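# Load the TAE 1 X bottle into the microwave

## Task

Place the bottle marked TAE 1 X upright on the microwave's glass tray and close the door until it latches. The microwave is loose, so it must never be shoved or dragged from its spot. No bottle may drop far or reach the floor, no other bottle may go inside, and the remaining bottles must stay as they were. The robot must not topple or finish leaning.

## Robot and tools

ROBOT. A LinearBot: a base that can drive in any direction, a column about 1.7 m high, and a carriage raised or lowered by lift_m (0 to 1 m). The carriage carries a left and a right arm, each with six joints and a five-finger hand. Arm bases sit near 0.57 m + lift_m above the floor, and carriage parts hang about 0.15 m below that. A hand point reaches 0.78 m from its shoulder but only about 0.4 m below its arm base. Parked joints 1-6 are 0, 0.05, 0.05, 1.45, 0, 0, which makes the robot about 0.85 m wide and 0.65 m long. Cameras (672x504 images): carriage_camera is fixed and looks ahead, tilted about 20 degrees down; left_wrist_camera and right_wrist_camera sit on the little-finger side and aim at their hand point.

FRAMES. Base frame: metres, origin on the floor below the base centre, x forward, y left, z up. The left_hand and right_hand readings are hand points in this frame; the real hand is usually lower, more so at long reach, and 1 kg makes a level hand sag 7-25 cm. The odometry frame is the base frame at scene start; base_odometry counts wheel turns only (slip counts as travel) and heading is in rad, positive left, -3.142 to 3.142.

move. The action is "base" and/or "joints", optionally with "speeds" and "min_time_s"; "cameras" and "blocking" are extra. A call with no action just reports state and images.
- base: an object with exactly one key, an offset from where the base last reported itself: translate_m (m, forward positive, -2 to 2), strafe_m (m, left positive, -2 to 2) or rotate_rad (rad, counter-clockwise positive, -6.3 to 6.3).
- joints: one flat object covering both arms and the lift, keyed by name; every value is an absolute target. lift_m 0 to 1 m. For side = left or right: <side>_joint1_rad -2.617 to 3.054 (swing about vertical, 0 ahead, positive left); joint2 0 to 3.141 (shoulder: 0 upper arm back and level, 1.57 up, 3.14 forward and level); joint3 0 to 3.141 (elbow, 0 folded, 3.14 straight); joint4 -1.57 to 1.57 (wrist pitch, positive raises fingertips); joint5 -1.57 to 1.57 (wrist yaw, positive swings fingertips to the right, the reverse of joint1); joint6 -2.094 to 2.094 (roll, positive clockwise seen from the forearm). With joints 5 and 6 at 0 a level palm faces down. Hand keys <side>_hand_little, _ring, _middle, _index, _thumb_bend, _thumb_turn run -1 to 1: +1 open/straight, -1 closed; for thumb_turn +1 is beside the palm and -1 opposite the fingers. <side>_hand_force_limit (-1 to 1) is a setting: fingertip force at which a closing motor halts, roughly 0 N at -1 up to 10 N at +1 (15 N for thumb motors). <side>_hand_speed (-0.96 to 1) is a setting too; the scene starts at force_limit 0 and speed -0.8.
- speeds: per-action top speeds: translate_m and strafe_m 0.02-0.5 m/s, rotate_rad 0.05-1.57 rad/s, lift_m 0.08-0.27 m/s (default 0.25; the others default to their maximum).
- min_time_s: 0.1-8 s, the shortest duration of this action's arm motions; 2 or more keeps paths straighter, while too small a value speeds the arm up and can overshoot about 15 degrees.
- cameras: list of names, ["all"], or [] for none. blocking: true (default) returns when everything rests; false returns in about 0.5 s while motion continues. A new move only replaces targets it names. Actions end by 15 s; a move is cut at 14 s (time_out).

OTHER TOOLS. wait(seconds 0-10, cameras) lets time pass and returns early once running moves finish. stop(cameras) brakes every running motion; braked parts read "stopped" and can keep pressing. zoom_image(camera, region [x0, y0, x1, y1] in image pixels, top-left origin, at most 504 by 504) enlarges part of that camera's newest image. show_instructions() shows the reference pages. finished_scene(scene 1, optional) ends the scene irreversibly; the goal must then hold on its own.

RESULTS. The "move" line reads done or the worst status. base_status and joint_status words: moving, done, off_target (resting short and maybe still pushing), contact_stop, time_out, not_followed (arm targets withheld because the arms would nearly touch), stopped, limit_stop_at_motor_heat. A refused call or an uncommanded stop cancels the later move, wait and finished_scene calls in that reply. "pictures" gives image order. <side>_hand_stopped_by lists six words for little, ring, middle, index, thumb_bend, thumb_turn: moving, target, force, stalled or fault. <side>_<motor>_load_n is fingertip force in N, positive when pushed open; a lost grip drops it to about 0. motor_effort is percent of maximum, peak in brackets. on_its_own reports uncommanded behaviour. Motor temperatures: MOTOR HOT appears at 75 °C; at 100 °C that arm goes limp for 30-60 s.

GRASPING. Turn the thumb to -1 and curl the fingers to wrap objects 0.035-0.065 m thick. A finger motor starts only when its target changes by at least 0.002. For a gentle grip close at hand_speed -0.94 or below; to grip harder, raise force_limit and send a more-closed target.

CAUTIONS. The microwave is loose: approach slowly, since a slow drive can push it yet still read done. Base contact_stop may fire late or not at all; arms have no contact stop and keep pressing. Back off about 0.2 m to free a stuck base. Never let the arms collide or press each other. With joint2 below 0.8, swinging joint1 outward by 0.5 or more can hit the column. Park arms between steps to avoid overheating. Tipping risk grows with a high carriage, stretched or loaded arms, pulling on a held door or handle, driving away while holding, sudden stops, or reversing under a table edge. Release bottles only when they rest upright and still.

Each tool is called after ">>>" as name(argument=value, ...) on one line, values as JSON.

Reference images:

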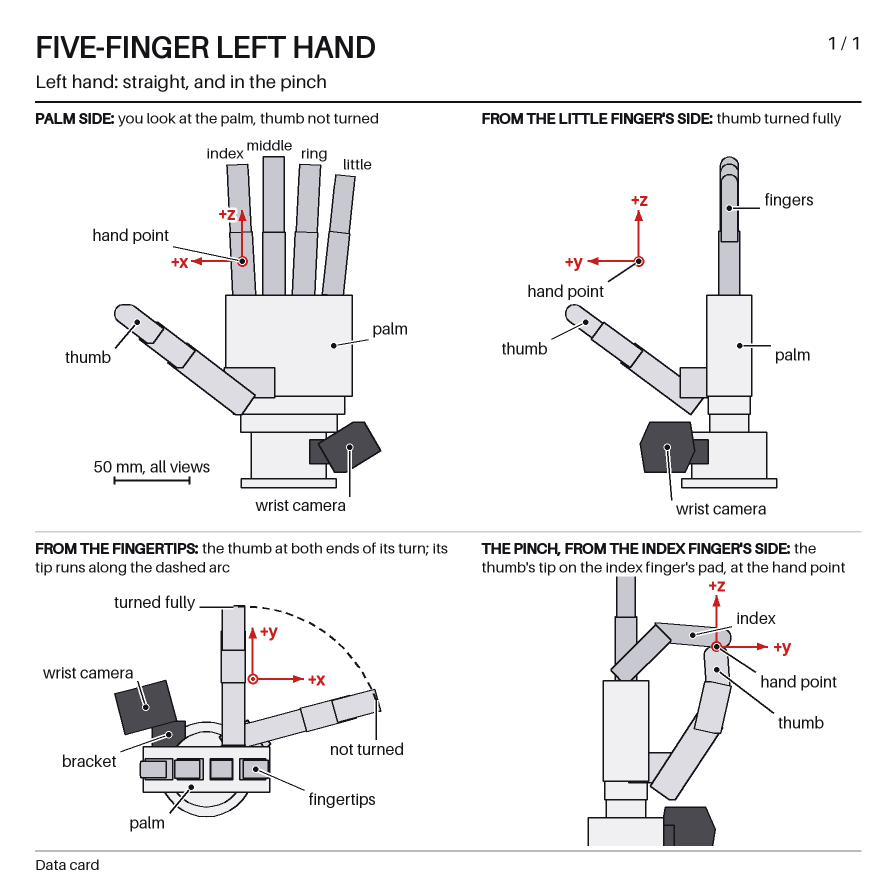

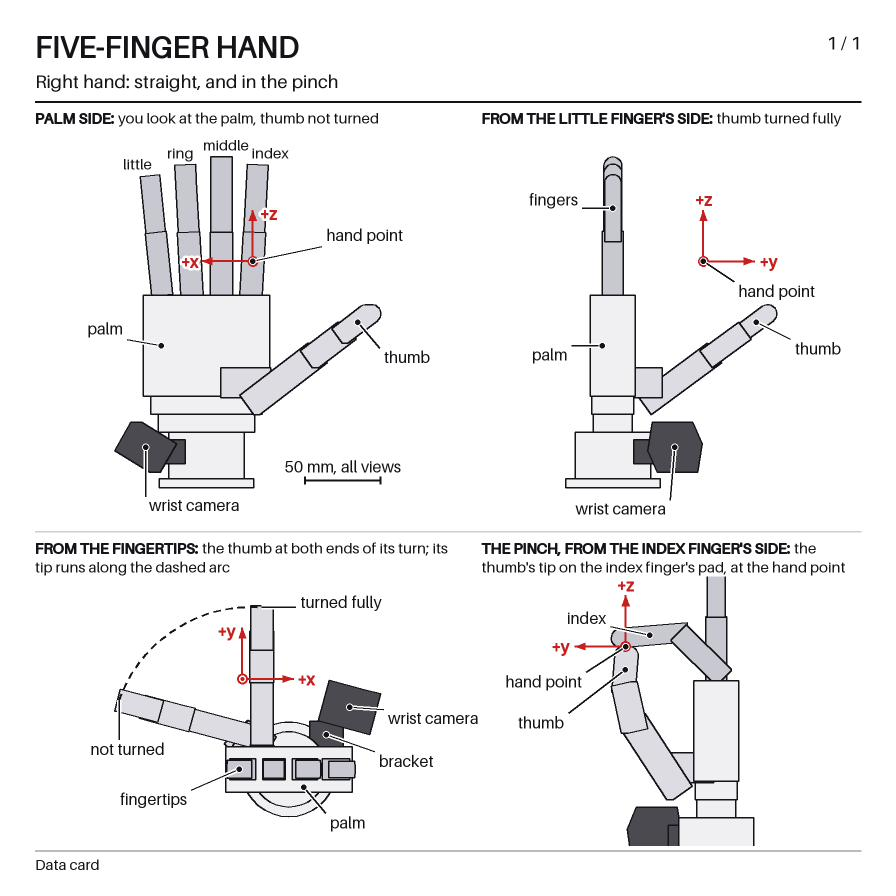

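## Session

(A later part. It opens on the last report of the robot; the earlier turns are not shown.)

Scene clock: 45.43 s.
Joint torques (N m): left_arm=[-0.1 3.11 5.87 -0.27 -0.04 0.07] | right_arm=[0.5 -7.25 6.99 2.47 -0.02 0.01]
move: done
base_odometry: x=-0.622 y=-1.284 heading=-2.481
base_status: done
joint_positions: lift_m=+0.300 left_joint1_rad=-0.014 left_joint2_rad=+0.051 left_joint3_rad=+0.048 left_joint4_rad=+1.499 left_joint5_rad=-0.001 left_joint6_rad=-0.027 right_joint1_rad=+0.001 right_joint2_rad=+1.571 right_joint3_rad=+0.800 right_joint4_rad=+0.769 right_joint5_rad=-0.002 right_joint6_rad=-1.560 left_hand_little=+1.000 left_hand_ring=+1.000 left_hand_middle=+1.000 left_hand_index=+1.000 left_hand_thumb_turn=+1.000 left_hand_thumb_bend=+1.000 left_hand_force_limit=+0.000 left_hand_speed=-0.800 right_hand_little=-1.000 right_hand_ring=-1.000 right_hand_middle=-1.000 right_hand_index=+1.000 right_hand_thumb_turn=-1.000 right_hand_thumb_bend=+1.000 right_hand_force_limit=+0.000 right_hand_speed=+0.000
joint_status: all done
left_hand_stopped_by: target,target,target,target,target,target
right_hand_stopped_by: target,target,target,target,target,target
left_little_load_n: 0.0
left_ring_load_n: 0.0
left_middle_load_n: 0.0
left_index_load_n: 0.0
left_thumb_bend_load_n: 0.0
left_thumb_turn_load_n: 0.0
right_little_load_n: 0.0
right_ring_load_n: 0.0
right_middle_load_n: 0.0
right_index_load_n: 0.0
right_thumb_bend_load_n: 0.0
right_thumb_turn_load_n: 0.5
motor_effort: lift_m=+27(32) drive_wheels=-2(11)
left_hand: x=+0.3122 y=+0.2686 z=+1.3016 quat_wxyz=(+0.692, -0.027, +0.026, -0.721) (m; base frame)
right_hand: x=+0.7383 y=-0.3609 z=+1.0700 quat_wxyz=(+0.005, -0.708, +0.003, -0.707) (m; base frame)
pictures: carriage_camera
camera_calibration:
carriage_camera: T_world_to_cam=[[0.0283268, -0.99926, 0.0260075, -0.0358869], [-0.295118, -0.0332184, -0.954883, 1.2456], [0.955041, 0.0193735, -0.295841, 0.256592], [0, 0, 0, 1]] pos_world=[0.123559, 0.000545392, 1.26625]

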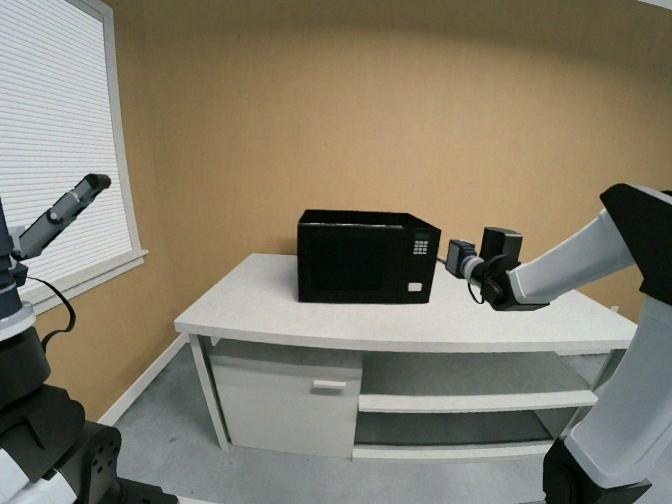

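>>> move(joints={"lift_m": 0.15, "right_joint1_rad": 0, "right_joint2_rad": 1.95, "right_joint3_rad": 1.05, "right_joint4_rad": 0.9, "right_joint5_rad": 0}, min_time_s=1.5, cameras=["carriage_camera", "right_wrist_camera"])

>>> zoom_image(camera="carriage_camera", region=[260, 150, 500, 330])

Scene clock: 48.03 s.
Joint torques (N m): left_arm=[-0.23 3.06 5.9 -0.26 -0.02 0.02] | right_arm=[0.28 -8.92 8.47 2.52 0 0.01]
move: done
base_odometry: x=-0.622 y=-1.284 heading=-2.481
base_status: not commanded
joint_positions: lift_m=+0.150 left_joint1_rad=-0.014 left_joint2_rad=+0.051 left_joint3_rad=+0.048 left_joint4_rad=+1.499 left_joint5_rad=-0.001 left_joint6_rad=-0.027 right_joint1_rad=+0.001 right_joint2_rad=+1.936 right_joint3_rad=+1.030 right_joint4_rad=+0.895 right_joint5_rad=-0.002 right_joint6_rad=-1.560 left_hand_little=+1.000 left_hand_ring=+1.000 left_hand_middle=+1.000 left_hand_index=+1.000 left_hand_thumb_turn=+1.000 left_hand_thumb_bend=+1.000 left_hand_force_limit=+0.000 left_hand_speed=-0.800 right_hand_little=-1.000 right_hand_ring=-1.000 right_hand_middle=-1.000 right_hand_index=+1.000 right_hand_thumb_turn=-1.000 right_hand_thumb_bend=+1.000 right_hand_force_limit=+0.000 right_hand_speed=+0.000
joint_status: all done
left_hand_stopped_by: target,target,target,target,target,target
right_hand_stopped_by: target,target,target,target,target,target
left_little_load_n: 0.0
left_ring_load_n: 0.0
left_middle_load_n: 0.0
left_index_load_n: 0.0
left_thumb_bend_load_n: 0.0
left_thumb_turn_load_n: 0.0
right_little_load_n: 0.0
right_ring_load_n: 0.0
right_middle_load_n: 0.0
right_index_load_n: 0.0
right_thumb_bend_load_n: 0.0
right_thumb_turn_load_n: 0.0
motor_effort: lift_m=+26(31) drive_wheels=-3(5)
left_hand: x=+0.3122 y=+0.2686 z=+1.1516 quat_wxyz=(+0.692, -0.027, +0.026, -0.721) (m; base frame)
right_hand: x=+0.8130 y=-0.3608 z=+0.8720 quat_wxyz=(+0.005, -0.711, +0.003, -0.703) (m; base frame)
pictures: carriage_camera, right_wrist_camera
camera_calibration:
carriage_camera: T_world_to_cam=[[0.0283268, -0.99926, 0.0260075, -0.0319858], [-0.295118, -0.0332184, -0.954883, 1.10237], [0.955041, 0.0193735, -0.295841, 0.212216], [0, 0, 0, 1]] pos_world=[0.123559, 0.000545392, 1.11625]
right_wrist_camera: T_world_to_cam=[[0.0194129, -0.961741, 0.273271, -0.600079], [-0.544986, -0.239327, -0.803563, 1.05164], [0.838221, -0.133329, -0.528781, -0.149226], [0, 0, 0, 1]] pos_world=[0.709863, -0.345331, 0.930135]

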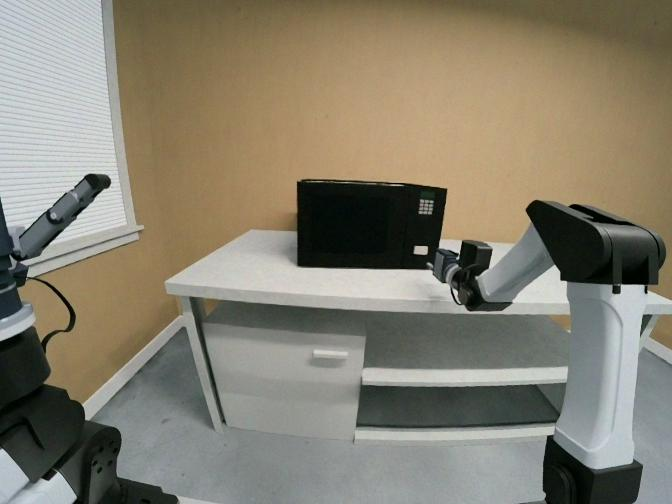

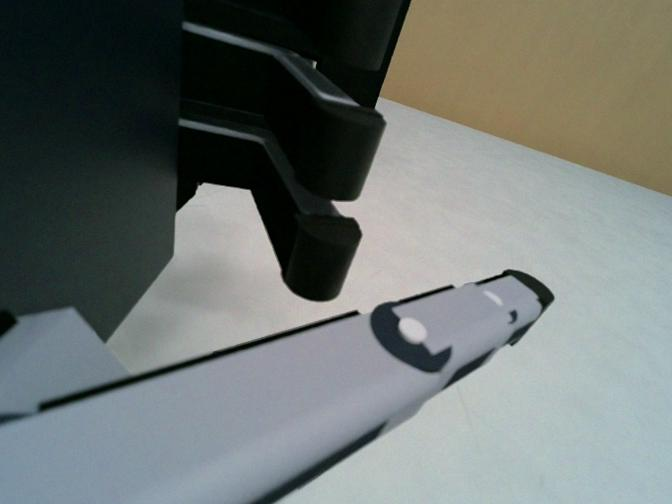

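Scaled by 2.100 from the camera's 672x504 image, which has a finer 960x720 frame.

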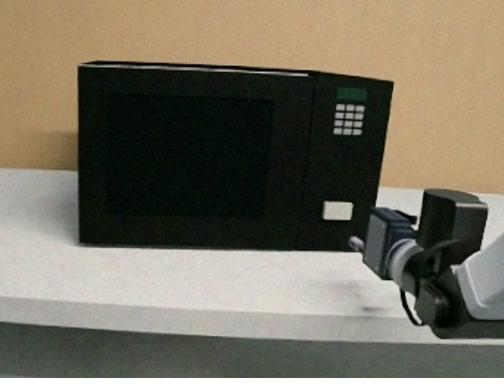

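>>> zoom_image(camera="carriage_camera", region=[400, 220, 480, 280])

Scaled by 6.300 from the camera's 672x504 image, which has a finer 960x720 frame.

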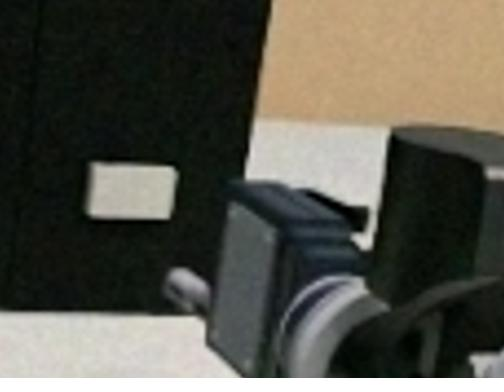

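>>> move(joints={"lift_m": 0.17, "right_joint2_rad": 2.108, "right_joint3_rad": 1.278, "right_joint4_rad": 0.841}, min_time_s=2, cameras=["carriage_camera"])

>>> zoom_image(camera="carriage_camera", region=[400, 210, 480, 270])

Scene clock: 51.63 s.
Joint torques (N m): left_arm=[-0.13 3.12 5.89 -0.28 -0.05 0.05] | right_arm=[0.27 -10.22 8.79 2.27 -0.01 0.01]
move: done
base_odometry: x=-0.622 y=-1.284 heading=-2.481
base_status: not commanded
joint_positions: lift_m=+0.170 left_joint1_rad=-0.014 left_joint2_rad=+0.051 left_joint3_rad=+0.048 left_joint4_rad=+1.499 left_joint5_rad=-0.001 left_joint6_rad=-0.027 right_joint1_rad=+0.001 right_joint2_rad=+2.091 right_joint3_rad=+1.258 right_joint4_rad=+0.857 right_joint5_rad=-0.002 right_joint6_rad=-1.560 left_hand_little=+1.000 left_hand_ring=+1.000 left_hand_middle=+1.000 left_hand_index=+1.000 left_hand_thumb_turn=+1.000 left_hand_thumb_bend=+1.000 left_hand_force_limit=+0.000 left_hand_speed=-0.800 right_hand_little=-1.000 right_hand_ring=-1.000 right_hand_middle=-1.000 right_hand_index=+1.000 right_hand_thumb_turn=-1.000 right_hand_thumb_bend=+1.000 right_hand_force_limit=+0.000 right_hand_speed=+0.000
joint_status: all done
left_hand_stopped_by: target,target,target,target,target,target
right_hand_stopped_by: target,target,target,target,target,target
left_little_load_n: 0.0
left_ring_load_n: 0.0
left_middle_load_n: 0.0
left_index_load_n: 0.0
left_thumb_bend_load_n: 0.0
left_thumb_turn_load_n: 0.0
right_little_load_n: 0.0
right_ring_load_n: 0.0
right_middle_load_n: 0.0
right_index_load_n: 0.0
right_thumb_bend_load_n: 0.0
right_thumb_turn_load_n: 0.0
motor_effort: lift_m=+27(33) drive_wheels=-1(5)
left_hand: x=+0.3122 y=+0.2686 z=+1.1718 quat_wxyz=(+0.692, -0.027, +0.026, -0.721) (m; base frame)
right_hand: x=+0.8617 y=-0.3607 z=+0.8989 quat_wxyz=(+0.005, -0.699, +0.003, -0.716) (m; base frame)
pictures: carriage_camera
camera_calibration:
carriage_camera: T_world_to_cam=[[0.0283268, -0.99926, 0.0260075, -0.0325111], [-0.295118, -0.0332184, -0.954883, 1.12166], [0.955041, 0.0193735, -0.295841, 0.218192], [0, 0, 0, 1]] pos_world=[0.123559, 0.000545392, 1.13645]

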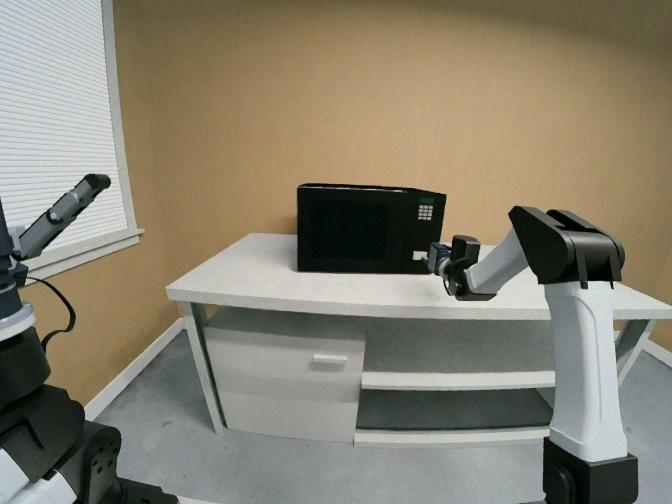

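Scaled by 6.300 from the camera's 672x504 image, which has a finer 960x720 frame.

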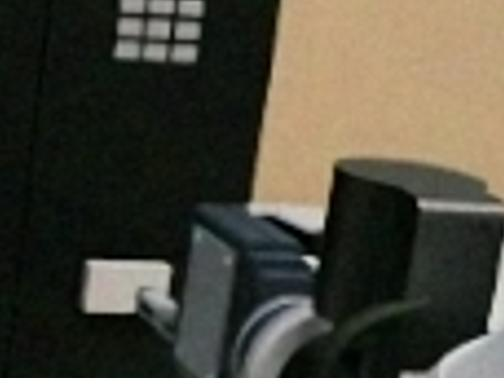

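>>> move(joints={"right_joint2_rad": 2.239, "right_joint3_rad": 1.5, "right_joint4_rad": 0.737}, min_time_s=2, cameras=["carriage_camera"])

>>> zoom_image(camera="carriage_camera", region=[360, 180, 480, 270])

Scene clock: 54.57 s.
Joint torques (N m): left_arm=[-0.2 3.12 5.87 -0.3 -0.06 0.04] | right_arm=[0.27 -11.4 9.11 2.29 0 0.01]
move: done
base_odometry: x=-0.622 y=-1.284 heading=-2.481
base_status: not commanded
joint_positions: lift_m=+0.170 left_joint1_rad=-0.014 left_joint2_rad=+0.051 left_joint3_rad=+0.048 left_joint4_rad=+1.499 left_joint5_rad=-0.001 left_joint6_rad=-0.027 right_joint1_rad=+0.001 right_joint2_rad=+2.221 right_joint3_rad=+1.479 right_joint4_rad=+0.753 right_joint5_rad=-0.002 right_joint6_rad=-1.560 left_hand_little=+1.000 left_hand_ring=+1.000 left_hand_middle=+1.000 left_hand_index=+1.000 left_hand_thumb_turn=+1.000 left_hand_thumb_bend=+1.000 left_hand_force_limit=+0.000 left_hand_speed=-0.800 right_hand_little=-1.000 right_hand_ring=-1.000 right_hand_middle=-1.000 right_hand_index=+1.000 right_hand_thumb_turn=-1.000 right_hand_thumb_bend=+1.000 right_hand_force_limit=+0.000 right_hand_speed=+0.000
joint_status: all done
left_hand_stopped_by: target,target,target,target,target,target
right_hand_stopped_by: target,target,target,target,target,target
left_little_load_n: 0.0
left_ring_load_n: 0.0
left_middle_load_n: 0.0
left_index_load_n: 0.0
left_thumb_bend_load_n: 0.0
left_thumb_turn_load_n: 0.0
right_little_load_n: 0.0
right_ring_load_n: 0.0
right_middle_load_n: 0.0
right_index_load_n: 0.0
right_thumb_bend_load_n: 0.0
right_thumb_turn_load_n: 0.0
motor_effort: lift_m=+25(27) drive_wheels=-2(5)
left_hand: x=+0.3122 y=+0.2686 z=+1.1718 quat_wxyz=(+0.692, -0.027, +0.026, -0.721) (m; base frame)
right_hand: x=+0.9018 y=-0.3606 z=+0.8962 quat_wxyz=(+0.005, -0.703, +0.003, -0.711) (m; base frame)
pictures: carriage_camera
camera_calibration:
carriage_camera: T_world_to_cam=[[0.0283268, -0.99926, 0.0260075, -0.0325111], [-0.295118, -0.0332184, -0.954883, 1.12166], [0.955041, 0.0193735, -0.295841, 0.218192], [0, 0, 0, 1]] pos_world=[0.123559, 0.000545392, 1.13645]

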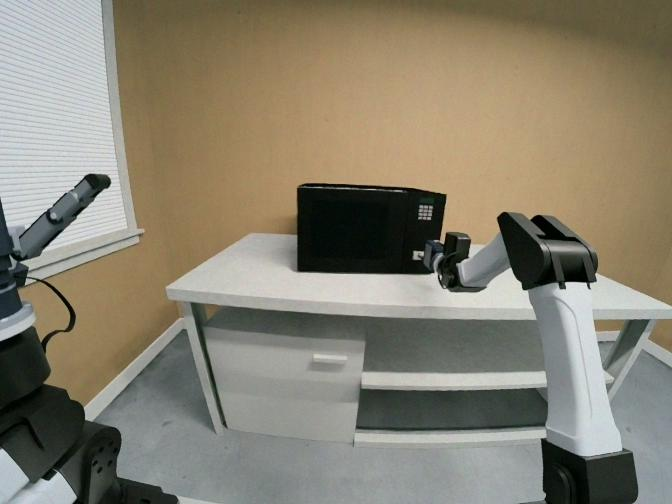

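Scaled by 4.200 from the camera's 672x504 image, which has a finer 960x720 frame.

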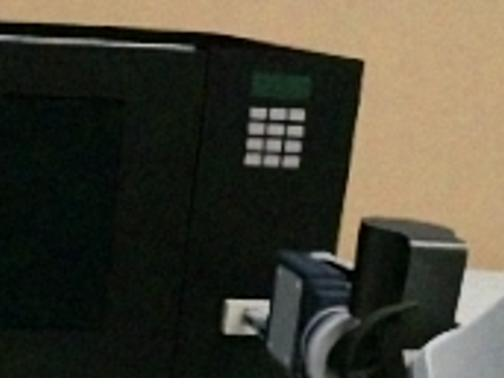

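>>> move(joints={"right_joint2_rad": 2.309, "right_joint3_rad": 1.622, "right_joint4_rad": 0.68}, min_time_s=2, cameras=["carriage_camera"])

>>> zoom_image(camera="carriage_camera", region=[280, 170, 460, 290])

Scene clock: 57.00 s.
Joint torques (N m): left_arm=[-0.16 2.97 5.94 -0.29 -0.08 0.03] | right_arm=[0.27 -7.99 13.23 2.52 0 0.01]
move: off_target
base_odometry: x=-0.622 y=-1.284 heading=-2.481
base_status: not commanded
joint_positions: lift_m=+0.170 left_joint1_rad=-0.014 left_joint2_rad=+0.051 left_joint3_rad=+0.048 left_joint4_rad=+1.499 left_joint5_rad=-0.001 left_joint6_rad=-0.027 right_joint1_rad=+0.001 right_joint2_rad=+2.248 right_joint3_rad=+1.558 right_joint4_rad=+0.676 right_joint5_rad=-0.002 right_joint6_rad=-1.560 left_hand_little=+1.000 left_hand_ring=+1.000 left_hand_middle=+1.000 left_hand_index=+1.000 left_hand_thumb_turn=+1.000 left_hand_thumb_bend=+1.000 left_hand_force_limit=+0.000 left_hand_speed=-0.800 right_hand_little=-1.000 right_hand_ring=-1.000 right_hand_middle=-1.000 right_hand_index=+1.000 right_hand_thumb_turn=-1.000 right_hand_thumb_bend=+1.000 right_hand_force_limit=+0.000 right_hand_speed=+0.000
joint_status: right_joint3_rad off_target (ended at +1.558, target +1.622); the others done
left_hand_stopped_by: target,target,target,target,target,target
right_hand_stopped_by: target,target,target,target,target,target
left_little_load_n: 0.0
left_ring_load_n: 0.0
left_middle_load_n: 0.0
left_index_load_n: 0.0
left_thumb_bend_load_n: 0.0
left_thumb_turn_load_n: 0.0
right_little_load_n: 0.0
right_ring_load_n: 0.0
right_middle_load_n: 0.0
right_index_load_n: 0.0
right_thumb_bend_load_n: 0.0
right_thumb_turn_load_n: 0.0
motor_effort: lift_m=+24(27) drive_wheels=-2(5)
left_hand: x=+0.3122 y=+0.2686 z=+1.1718 quat_wxyz=(+0.692, -0.027, +0.026, -0.721) (m; base frame)
right_hand: x=+0.9128 y=-0.3606 z=+0.8969 quat_wxyz=(+0.005, -0.712, +0.003, -0.702) (m; base frame)
pictures: carriage_camera
camera_calibration:
carriage_camera: T_world_to_cam=[[0.0283268, -0.99926, 0.0260075, -0.0325111], [-0.295118, -0.0332184, -0.954883, 1.12166], [0.955041, 0.0193735, -0.295841, 0.218192], [0, 0, 0, 1]] pos_world=[0.123559, 0.000545392, 1.13645]

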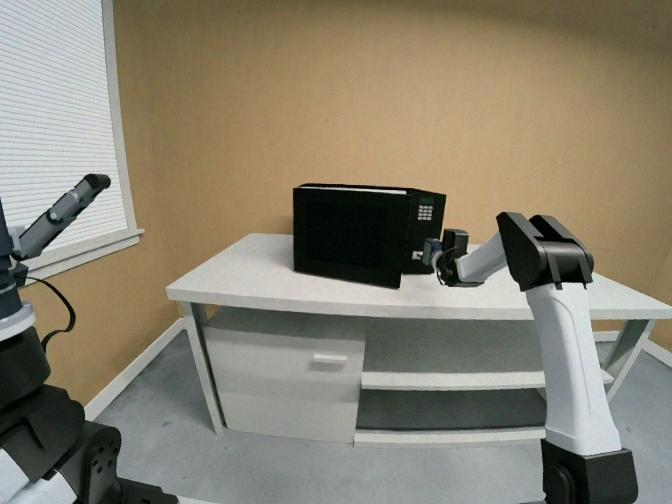

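Scaled by 2.800 from the camera's 672x504 image, which has a finer 960x720 frame.

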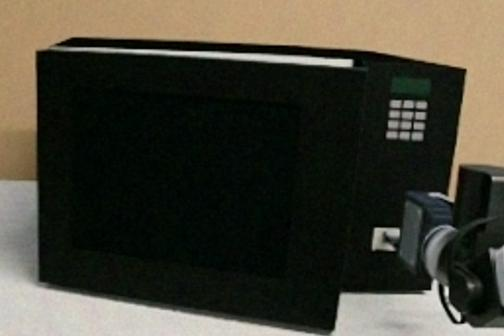

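>>> move(joints={"right_joint2_rad": 2.108, "right_joint3_rad": 1.278, "right_joint4_rad": 0.841}, min_time_s=1)

>>> move(joints={"right_joint1_rad": 0.3}, min_time_s=2.5, cameras=["carriage_camera"])

>>> zoom_image(camera="carriage_camera", region=[240, 150, 480, 330])

Scene clock: 59.47 s.
Joint torques (N m): left_arm=[-0.13 3.07 5.82 -0.3 -0.07 0.04] | right_arm=[0.27 -14.53 5.79 2.51 0 0.01]
move: done
base_odometry: x=-0.622 y=-1.284 heading=-2.481
base_status: not commanded
joint_positions: lift_m=+0.170 left_joint1_rad=-0.014 left_joint2_rad=+0.051 left_joint3_rad=+0.048 left_joint4_rad=+1.499 left_joint5_rad=-0.001 left_joint6_rad=-0.027 right_joint1_rad=+0.001 right_joint2_rad=+2.136 right_joint3_rad=+1.289 right_joint4_rad=+0.837 right_joint5_rad=-0.002 right_joint6_rad=-1.560 left_hand_little=+1.000 left_hand_ring=+1.000 left_hand_middle=+1.000 left_hand_index=+1.000 left_hand_thumb_turn=+1.000 left_hand_thumb_bend=+1.000 left_hand_force_limit=+0.000 left_hand_speed=-0.800 right_hand_little=-1.000 right_hand_ring=-1.000 right_hand_middle=-1.000 right_hand_index=+1.000 right_hand_thumb_turn=-1.000 right_hand_thumb_bend=+1.000 right_hand_force_limit=+0.000 right_hand_speed=+0.000
joint_status: all done
left_hand_stopped_by: target,target,target,target,target,target
right_hand_stopped_by: target,target,target,target,target,target
left_little_load_n: 0.0
left_ring_load_n: 0.0
left_middle_load_n: 0.0
left_index_load_n: 0.0
left_thumb_bend_load_n: 0.0
left_thumb_turn_load_n: 0.0
right_little_load_n: 0.0
right_ring_load_n: 0.0
right_middle_load_n: 0.0
right_index_load_n: 0.0
right_thumb_bend_load_n: 0.0
right_thumb_turn_load_n: 0.0
motor_effort: lift_m=+26(28) drive_wheels=+3(6)
left_hand: x=+0.3122 y=+0.2686 z=+1.1718 quat_wxyz=(+0.692, -0.027, +0.026, -0.721) (m; base frame)
right_hand: x=+0.8690 y=-0.3607 z=+0.8809 quat_wxyz=(+0.005, -0.710, +0.003, -0.704) (m; base frame)
pictures: none

Scene clock: 62.27 s.
Joint torques (N m): left_arm=[-0.09 3.12 5.9 -0.3 -0.06 0.06] | right_arm=[9.78 -14.08 6.5 2.42 -2.22 0.3]
Motor temperatures (°C): left_arm=[24 30 31 26 25 25] | right_arm=[28 31 34 33 27 28]
move: off_target
base_odometry: x=-0.622 y=-1.284 heading=-2.481
base_status: not commanded
joint_positions: lift_m=+0.170 left_joint1_rad=-0.014 left_joint2_rad=+0.051 left_joint3_rad=+0.048 left_joint4_rad=+1.499 left_joint5_rad=-0.001 left_joint6_rad=-0.027 right_joint1_rad=+0.201 right_joint2_rad=+2.132 right_joint3_rad=+1.281 right_joint4_rad=+0.841 right_joint5_rad=+0.202 right_joint6_rad=-1.584 left_hand_little=+1.000 left_hand_ring=+1.000 left_hand_middle=+1.000 left_hand_index=+1.000 left_hand_thumb_turn=+1.000 left_hand_thumb_bend=+1.000 left_hand_force_limit=+0.000 left_hand_speed=-0.800 right_hand_little=-1.000 right_hand_ring=-1.000 right_hand_middle=-1.000 right_hand_index=+1.000 right_hand_thumb_turn=-1.000 right_hand_thumb_bend=+1.000 right_hand_force_limit=+0.000 right_hand_speed=+0.000
joint_status: right_joint1_rad off_target (ended at +0.201, target +0.300)
left_hand_stopped_by: target,target,target,target,target,target
right_hand_stopped_by: target,target,target,target,target,target
left_little_load_n: 0.0
left_ring_load_n: 0.0
left_middle_load_n: 0.0
left_index_load_n: 0.0
left_thumb_bend_load_n: 0.0
left_thumb_turn_load_n: 0.0
right_little_load_n: 0.0
right_ring_load_n: 0.0
right_middle_load_n: 0.0
right_index_load_n: -2.5
right_thumb_bend_load_n: 0.0
right_thumb_turn_load_n: 0.0
motor_effort: lift_m=+25(27) drive_wheels=+4(6)
left_hand: x=+0.3122 y=+0.2686 z=+1.1718 quat_wxyz=(+0.692, -0.027, +0.026, -0.721) (m; base frame)
right_hand: x=+0.8584 y=-0.2751 z=+0.8824 quat_wxyz=(-0.006, -0.710, -0.005, -0.704) (m; base frame)
pictures: carriage_camera
camera_calibration:
carriage_camera: T_world_to_cam=[[0.0283268, -0.99926, 0.0260075, -0.0325111], [-0.295118, -0.0332184, -0.954883, 1.12166], [0.955041, 0.0193735, -0.295841, 0.218192], [0, 0, 0, 1]] pos_world=[0.123559, 0.000545392, 1.13645]

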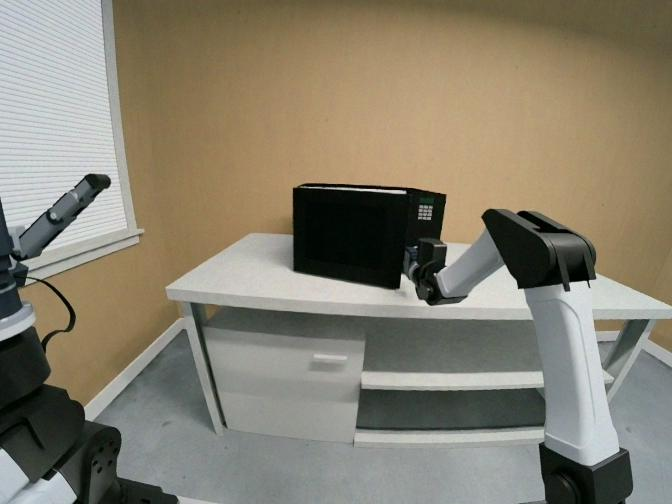

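Scaled by 2.100 from the camera's 672x504 image, which has a finer 960x720 frame.

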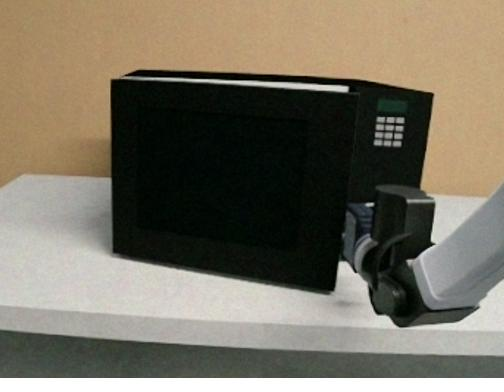

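>>> move(joints={"right_joint1_rad": 0.05, "right_joint5_rad": 0}, min_time_s=1)

>>> move(joints={"right_joint1_rad": -0.3, "right_joint2_rad": 2.19, "right_joint3_rad": 1.415, "right_joint4_rad": 0.781, "right_joint5_rad": -0.8}, min_time_s=1.5)

>>> move(joints={"right_joint1_rad": -0.293, "right_joint2_rad": 2.345, "right_joint3_rad": 1.69, "right_joint4_rad": 0.663, "right_joint5_rad": -1.193}, min_time_s=1.5, cameras=["carriage_camera"])

>>> zoom_image(camera="carriage_camera", region=[320, 170, 500, 305])

Scene clock: 65.37 s.
Joint torques (N m): left_arm=[-0.06 3.04 5.83 -0.26 -0.04 0.06] | right_arm=[0.49 -14.11 6.53 2.46 -0.14 0.26]
move: done
base_odometry: x=-0.622 y=-1.284 heading=-2.481
base_status: not commanded
joint_positions: lift_m=+0.170 left_joint1_rad=-0.014 left_joint2_rad=+0.051 left_joint3_rad=+0.048 left_joint4_rad=+1.499 left_joint5_rad=-0.001 left_joint6_rad=-0.027 right_joint1_rad=+0.048 right_joint2_rad=+2.132 right_joint3_rad=+1.281 right_joint4_rad=+0.841 right_joint5_rad=+0.008 right_joint6_rad=-1.582 left_hand_little=+1.000 left_hand_ring=+1.000 left_hand_middle=+1.000 left_hand_index=+1.000 left_hand_thumb_turn=+1.000 left_hand_thumb_bend=+1.000 left_hand_force_limit=+0.000 left_hand_speed=-0.800 right_hand_little=-1.000 right_hand_ring=-1.000 right_hand_middle=-1.000 right_hand_index=+1.000 right_hand_thumb_turn=-1.000 right_hand_thumb_bend=+1.000 right_hand_force_limit=+0.000 right_hand_speed=+0.000
joint_status: all done
left_hand_stopped_by: target,target,target,target,target,target
right_hand_stopped_by: target,target,target,target,target,target
left_little_load_n: 0.0
left_ring_load_n: 0.0
left_middle_load_n: 0.0
left_index_load_n: 0.0
left_thumb_bend_load_n: 0.0
left_thumb_turn_load_n: 0.0
right_little_load_n: 0.0
right_ring_load_n: 0.0
right_middle_load_n: 0.0
right_index_load_n: 0.0
right_thumb_bend_load_n: 0.0
right_thumb_turn_load_n: 0.0
motor_effort: lift_m=+25(26) drive_wheels=+1(5)
left_hand: x=+0.3122 y=+0.2686 z=+1.1718 quat_wxyz=(+0.692, -0.027, +0.026, -0.721) (m; base frame)
right_hand: x=+0.8691 y=-0.3339 z=+0.8821 quat_wxyz=(+0.010, -0.710, -0.018, -0.704) (m; base frame)
pictures: none

Scene clock: 67.30 s.
Joint torques (N m): left_arm=[-0.16 2.97 5.86 -0.27 -0.07 0.06] | right_arm=[-0.1 -10.77 8.72 2.03 -0.13 0.25]
move: done
base_odometry: x=-0.622 y=-1.284 heading=-2.481
base_status: not commanded
joint_positions: lift_m=+0.170 left_joint1_rad=-0.014 left_joint2_rad=+0.051 left_joint3_rad=+0.048 left_joint4_rad=+1.499 left_joint5_rad=-0.001 left_joint6_rad=-0.027 right_joint1_rad=-0.295 right_joint2_rad=+2.173 right_joint3_rad=+1.395 right_joint4_rad=+0.796 right_joint5_rad=-0.791 right_joint6_rad=-1.581 left_hand_little=+1.000 left_hand_ring=+1.000 left_hand_middle=+1.000 left_hand_index=+1.000 left_hand_thumb_turn=+1.000 left_hand_thumb_bend=+1.000 left_hand_force_limit=+0.000 left_hand_speed=-0.800 right_hand_little=-1.000 right_hand_ring=-1.000 right_hand_middle=-1.000 right_hand_index=+1.000 right_hand_thumb_turn=-1.000 right_hand_thumb_bend=+1.000 right_hand_force_limit=+0.000 right_hand_speed=+0.000
joint_status: all done
left_hand_stopped_by: target,target,target,target,target,target
right_hand_stopped_by: target,target,target,target,target,target
left_little_load_n: 0.0
left_ring_load_n: 0.0
left_middle_load_n: 0.0
left_index_load_n: 0.0
left_thumb_bend_load_n: 0.0
left_thumb_turn_load_n: 0.0
right_little_load_n: 0.0
right_ring_load_n: 0.0
right_middle_load_n: 0.0
right_index_load_n: 0.0
right_thumb_bend_load_n: 0.0
right_thumb_turn_load_n: 0.5
motor_effort: lift_m=+25(27) drive_wheels=+1(4)
left_hand: x=+0.3122 y=+0.2686 z=+1.1718 quat_wxyz=(+0.692, -0.027, +0.026, -0.721) (m; base frame)
right_hand: x=+0.8725 y=-0.3969 z=+0.8987 quat_wxyz=(+0.167, -0.679, -0.180, -0.692) (m; base frame)
pictures: none

Scene clock: 69.13 s.
Joint torques (N m): left_arm=[-0.14 3 5.86 -0.27 -0.06 0.06] | right_arm=[0.65 -11.86 8.83 1.69 -0.05 0.26]
move: done
base_odometry: x=-0.622 y=-1.284 heading=-2.481
base_status: not commanded
joint_positions: lift_m=+0.170 left_joint1_rad=-0.014 left_joint2_rad=+0.051 left_joint3_rad=+0.048 left_joint4_rad=+1.499 left_joint5_rad=-0.001 left_joint6_rad=-0.027 right_joint1_rad=-0.295 right_joint2_rad=+2.326 right_joint3_rad=+1.670 right_joint4_rad=+0.678 right_joint5_rad=-1.184 right_joint6_rad=-1.581 left_hand_little=+1.000 left_hand_ring=+1.000 left_hand_middle=+1.000 left_hand_index=+1.000 left_hand_thumb_turn=+1.000 left_hand_thumb_bend=+1.000 left_hand_force_limit=+0.000 left_hand_speed=-0.800 right_hand_little=-1.000 right_hand_ring=-1.000 right_hand_middle=-1.000 right_hand_index=+1.000 right_hand_thumb_turn=-1.000 right_hand_thumb_bend=+1.000 right_hand_force_limit=+0.000 right_hand_speed=+0.000
joint_status: all done
left_hand_stopped_by: target,target,target,target,target,target
right_hand_stopped_by: target,target,target,target,target,target
left_little_load_n: 0.0
left_ring_load_n: 0.0
left_middle_load_n: 0.0
left_index_load_n: 0.0
left_thumb_bend_load_n: 0.0
left_thumb_turn_load_n: 0.0
right_little_load_n: 0.0
right_ring_load_n: 0.0
right_middle_load_n: 0.0
right_index_load_n: 0.0
right_thumb_bend_load_n: 0.0
right_thumb_turn_load_n: 0.5
motor_effort: lift_m=+23(26) drive_wheels=+2(5)
left_hand: x=+0.3122 y=+0.2686 z=+1.1718 quat_wxyz=(+0.692, -0.027, +0.026, -0.721) (m; base frame)
right_hand: x=+0.8859 y=-0.3367 z=+0.9004 quat_wxyz=(+0.296, -0.631, -0.313, -0.646) (m; base frame)
pictures: carriage_camera
camera_calibration:
carriage_camera: T_world_to_cam=[[0.0283268, -0.99926, 0.0260075, -0.0325111], [-0.295118, -0.0332184, -0.954883, 1.12166], [0.955041, 0.0193735, -0.295841, 0.218192], [0, 0, 0, 1]] pos_world=[0.123559, 0.000545392, 1.13645]

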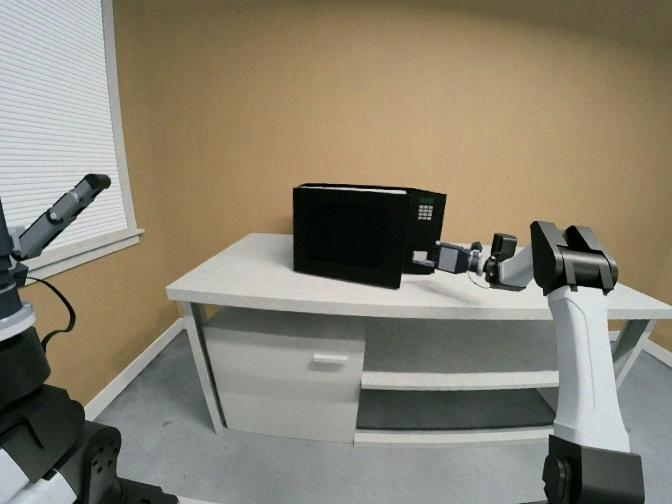

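Scaled by 2.800 from the camera's 672x504 image, which has a finer 960x720 frame.

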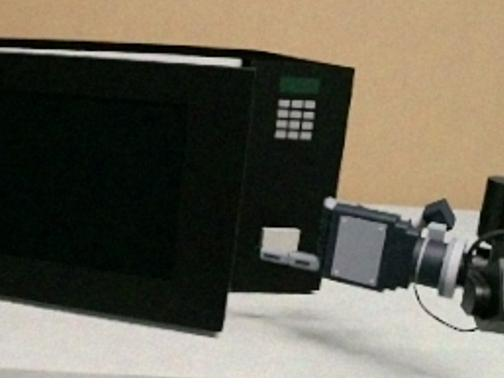

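>>> move(joints={"right_joint1_rad": -0.095, "right_joint2_rad": 2.27, "right_joint3_rad": 1.555, "right_joint4_rad": 0.721, "right_joint5_rad": -1.0}, min_time_s=2, cameras=["carriage_camera"])

>>> zoom_image(camera="carriage_camera", region=[320, 170, 500, 305])

>>> move(joints={"right_joint1_rad": -0.01, "right_joint2_rad": 1.852, "right_joint3_rad": 0.89, "right_joint4_rad": 0.963, "right_joint5_rad": -0.91}, min_time_s=3, cameras=["carriage_camera"])

Scene clock: 72.43 s.
Joint torques (N m): left_arm=[-0.13 3.07 5.93 -0.25 -0.08 0.03] | right_arm=[6.87 -15.61 5.79 2 -0.74 0.26]
move: off_target
base_odometry: x=-0.622 y=-1.284 heading=-2.481
base_status: not commanded
joint_positions: lift_m=+0.170 left_joint1_rad=-0.014 left_joint2_rad=+0.051 left_joint3_rad=+0.048 left_joint4_rad=+1.499 left_joint5_rad=-0.001 left_joint6_rad=-0.027 right_joint1_rad=-0.164 right_joint2_rad=+2.296 right_joint3_rad=+1.566 right_joint4_rad=+0.730 right_joint5_rad=-0.937 right_joint6_rad=-1.581 left_hand_little=+1.000 left_hand_ring=+1.000 left_hand_middle=+1.000 left_hand_index=+1.000 left_hand_thumb_turn=+1.000 left_hand_thumb_bend=+1.000 left_hand_force_limit=+0.000 left_hand_speed=-0.800 right_hand_little=-1.000 right_hand_ring=-1.000 right_hand_middle=-1.000 right_hand_index=+1.000 right_hand_thumb_turn=-1.000 right_hand_thumb_bend=+1.000 right_hand_force_limit=+0.000 right_hand_speed=+0.000
joint_status: right_joint1_rad off_target (ended at -0.164, target -0.095); right_joint5_rad off_target (ended at -0.937, target -1.000); the others done
left_hand_stopped_by: target,target,target,target,target,target
right_hand_stopped_by: target,target,target,target,target,target
left_little_load_n: 0.0
left_ring_load_n: 0.5
left_middle_load_n: 0.0
left_index_load_n: 0.0
left_thumb_bend_load_n: 0.0
left_thumb_turn_load_n: 0.0
right_little_load_n: 0.0
right_ring_load_n: 0.0
right_middle_load_n: 0.0
right_index_load_n: -2.0
right_thumb_bend_load_n: 0.0
right_thumb_turn_load_n: 0.5
motor_effort: lift_m=+24(27) drive_wheels=+2(5)
left_hand: x=+0.3122 y=+0.2686 z=+1.1718 quat_wxyz=(+0.692, -0.027, +0.026, -0.721) (m; base frame)
right_hand: x=+0.8987 y=-0.2901 z=+0.8850 quat_wxyz=(+0.263, -0.653, -0.270, -0.657) (m; base frame)
pictures: carriage_camera
camera_calibration:
carriage_camera: T_world_to_cam=[[0.0283268, -0.99926, 0.0260075, -0.0325111], [-0.295118, -0.0332184, -0.954883, 1.12166], [0.955041, 0.0193735, -0.295841, 0.218192], [0, 0, 0, 1]] pos_world=[0.123559, 0.000545392, 1.13645]

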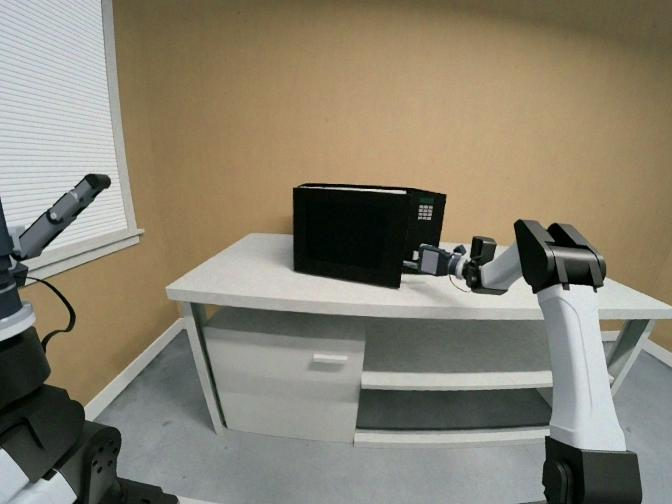

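Scaled by 2.800 from the camera's 672x504 image, which has a finer 960x720 frame.

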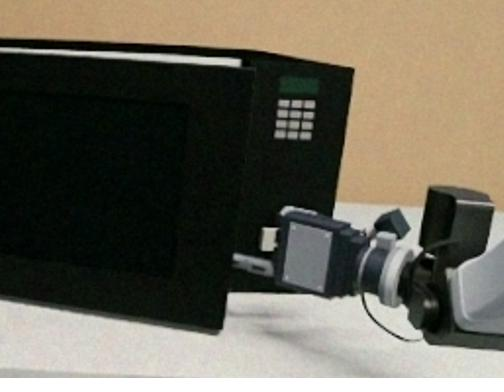

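Scene clock: 75.73 s.
Joint torques (N m): left_arm=[-0.06 3.1 5.78 -0.27 -0.07 0.03] | right_arm=[4.82 -10.56 5.87 2.26 -0.5 0.26]
move: off_target
base_odometry: x=-0.622 y=-1.284 heading=-2.481
base_status: not commanded
joint_positions: lift_m=+0.170 left_joint1_rad=-0.014 left_joint2_rad=+0.051 left_joint3_rad=+0.048 left_joint4_rad=+1.499 left_joint5_rad=-0.001 left_joint6_rad=-0.027 right_joint1_rad=-0.057 right_joint2_rad=+1.870 right_joint3_rad=+0.893 right_joint4_rad=+0.954 right_joint5_rad=-0.869 right_joint6_rad=-1.581 left_hand_little=+1.000 left_hand_ring=+1.000 left_hand_middle=+1.000 left_hand_index=+1.000 left_hand_thumb_turn=+1.000 left_hand_thumb_bend=+1.000 left_hand_force_limit=+0.000 left_hand_speed=-0.800 right_hand_little=-1.000 right_hand_ring=-1.000 right_hand_middle=-1.000 right_hand_index=+1.000 right_hand_thumb_turn=-1.000 right_hand_thumb_bend=+1.000 right_hand_force_limit=+0.000 right_hand_speed=+0.000
joint_status: right_joint1_rad off_target (ended at -0.057, target -0.010); right_joint5_rad off_target (ended at -0.870, target -0.910); the others done
left_hand_stopped_by: target,target,target,target,target,target
right_hand_stopped_by: target,target,target,target,target,target
left_little_load_n: 0.0
left_ring_load_n: 0.0
left_middle_load_n: 0.0
left_index_load_n: 0.0
left_thumb_bend_load_n: 0.0
left_thumb_turn_load_n: 0.0
right_little_load_n: 0.0
right_ring_load_n: 0.0
right_middle_load_n: 0.0
right_index_load_n: -1.5
right_thumb_bend_load_n: 0.0
right_thumb_turn_load_n: 0.0
motor_effort: lift_m=+26(27) drive_wheels=+3(5)
left_hand: x=+0.3122 y=+0.2686 z=+1.1718 quat_wxyz=(+0.692, -0.027, +0.026, -0.721) (m; base frame)
right_hand: x=+0.7670 y=-0.2230 z=+0.8827 quat_wxyz=(+0.280, -0.655, -0.279, -0.644) (m; base frame)
pictures: carriage_camera
camera_calibration:
carriage_camera: T_world_to_cam=[[0.0283268, -0.99926, 0.0260075, -0.0325111], [-0.295118, -0.0332184, -0.954883, 1.12166], [0.955041, 0.0193735, -0.295841, 0.218192], [0, 0, 0, 1]] pos_world=[0.123559, 0.000545392, 1.13645]

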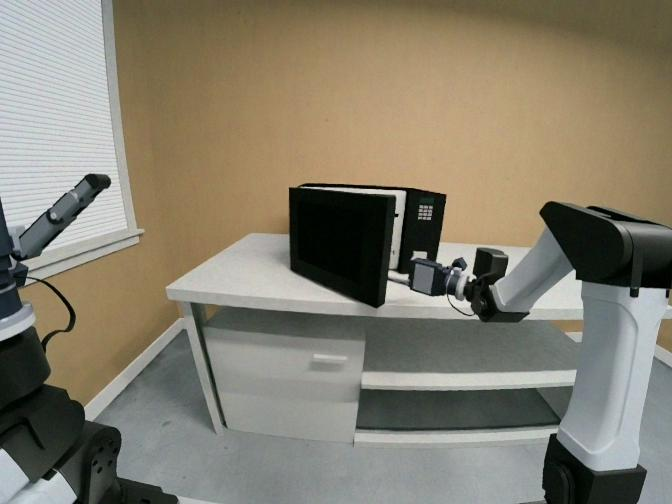

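>>> move(joints={"right_joint1_rad": 0.3}, min_time_s=2)

>>> move(joints={"right_joint1_rad": 0.55}, min_time_s=2, cameras=["carriage_camera"])

Scene clock: 78.30 s.
Joint torques (N m): left_arm=[-0.2 3.07 5.93 -0.3 -0.01 0.05] | right_arm=[0.73 -7.77 7.61 2.12 0.01 0.18]
move: done
base_odometry: x=-0.622 y=-1.284 heading=-2.481
base_status: not commanded
joint_positions: lift_m=+0.170 left_joint1_rad=-0.014 left_joint2_rad=+0.051 left_joint3_rad=+0.048 left_joint4_rad=+1.500 left_joint5_rad=-0.001 left_joint6_rad=-0.027 right_joint1_rad=+0.296 right_joint2_rad=+1.843 right_joint3_rad=+0.874 right_joint4_rad=+0.962 right_joint5_rad=-0.916 right_joint6_rad=-1.575 left_hand_little=+1.000 left_hand_ring=+1.000 left_hand_middle=+1.000 left_hand_index=+1.000 left_hand_thumb_turn=+1.000 left_hand_thumb_bend=+1.000 left_hand_force_limit=+0.000 left_hand_speed=-0.800 right_hand_little=-1.000 right_hand_ring=-1.000 right_hand_middle=-1.000 right_hand_index=+1.000 right_hand_thumb_turn=-1.000 right_hand_thumb_bend=+1.000 right_hand_force_limit=+0.000 right_hand_speed=+0.000
joint_status: all done
left_hand_stopped_by: target,target,target,target,target,target
right_hand_stopped_by: target,target,target,target,target,target
left_little_load_n: 0.0
left_ring_load_n: 0.0
left_middle_load_n: 0.0
left_index_load_n: 0.0
left_thumb_bend_load_n: 0.0
left_thumb_turn_load_n: 0.0
right_little_load_n: 0.0
right_ring_load_n: 0.0
right_middle_load_n: 0.0
right_index_load_n: 0.0
right_thumb_bend_load_n: 0.0
right_thumb_turn_load_n: 0.5
on_its_own: right_joint5_rad moved -0.046 to your old target -0.910
motor_effort: lift_m=+25(28) drive_wheels=-3(11)
left_hand: x=+0.3119 y=+0.2686 z=+1.1719 quat_wxyz=(+0.692, -0.026, +0.025, -0.721) (m; base frame)
right_hand: x=+0.6947 y=-0.0387 z=+0.8900 quat_wxyz=(+0.402, -0.583, -0.403, -0.580) (m; base frame)
pictures: none

Scene clock: 80.60 s.
Joint torques (N m): left_arm=[-0.14 3.12 5.83 -0.28 -0.03 0.03] | right_arm=[1.01 -7.97 7.62 2.13 0.01 0.18]
move: done
base_odometry: x=-0.622 y=-1.284 heading=-2.481
base_status: not commanded
joint_positions: lift_m=+0.170 left_joint1_rad=-0.014 left_joint2_rad=+0.051 left_joint3_rad=+0.048 left_joint4_rad=+1.500 left_joint5_rad=-0.001 left_joint6_rad=-0.027 right_joint1_rad=+0.544 right_joint2_rad=+1.843 right_joint3_rad=+0.874 right_joint4_rad=+0.962 right_joint5_rad=-0.915 right_joint6_rad=-1.575 left_hand_little=+1.000 left_hand_ring=+1.000 left_hand_middle=+1.000 left_hand_index=+1.000 left_hand_thumb_turn=+1.000 left_hand_thumb_bend=+1.000 left_hand_force_limit=+0.000 left_hand_speed=-0.800 right_hand_little=-1.000 right_hand_ring=-1.000 right_hand_middle=-1.000 right_hand_index=+1.000 right_hand_thumb_turn=-1.000 right_hand_thumb_bend=+1.000 right_hand_force_limit=+0.000 right_hand_speed=+0.000
joint_status: all done
left_hand_stopped_by: target,target,target,target,target,target
right_hand_stopped_by: target,target,target,target,target,target
left_little_load_n: 0.0
left_ring_load_n: 0.0
left_middle_load_n: 0.0
left_index_load_n: 0.0
left_thumb_bend_load_n: -0.5
left_thumb_turn_load_n: 0.0
right_little_load_n: 0.0
right_ring_load_n: 0.0
right_middle_load_n: 0.0
right_index_load_n: 0.0
right_thumb_bend_load_n: 0.0
right_thumb_turn_load_n: 0.0
motor_effort: lift_m=+26(27) drive_wheels=-4(5)
left_hand: x=+0.3119 y=+0.2686 z=+1.1719 quat_wxyz=(+0.692, -0.026, +0.025, -0.721) (m; base frame)
right_hand: x=+0.6159 y=+0.0669 z=+0.8900 quat_wxyz=(+0.471, -0.529, -0.472, -0.526) (m; base frame)
pictures: carriage_camera
camera_calibration:
carriage_camera: T_world_to_cam=[[0.0283268, -0.99926, 0.0260075, -0.0325111], [-0.295118, -0.0332184, -0.954883, 1.12166], [0.955041, 0.0193735, -0.295841, 0.218192], [0, 0, 0, 1]] pos_world=[0.123559, 0.000545392, 1.13645]

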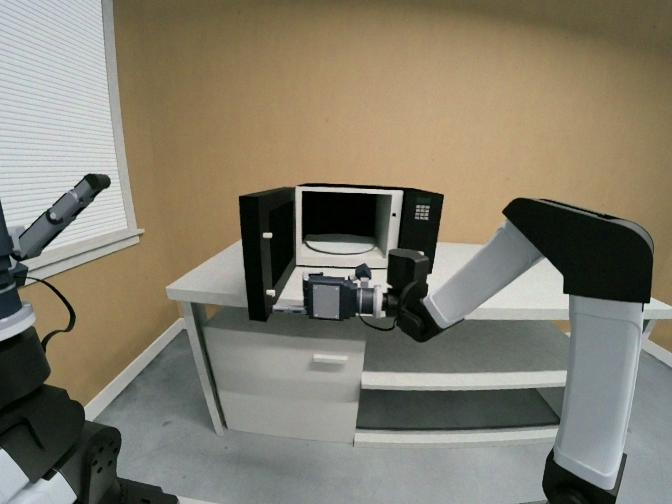

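>>> zoom_image(camera="carriage_camera", region=[280, 170, 460, 290])

Scaled by 2.800 from the camera's 672x504 image, which has a finer 960x720 frame.

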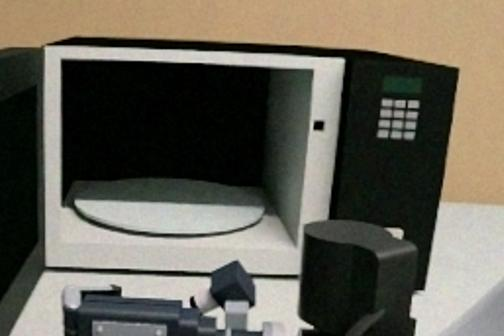

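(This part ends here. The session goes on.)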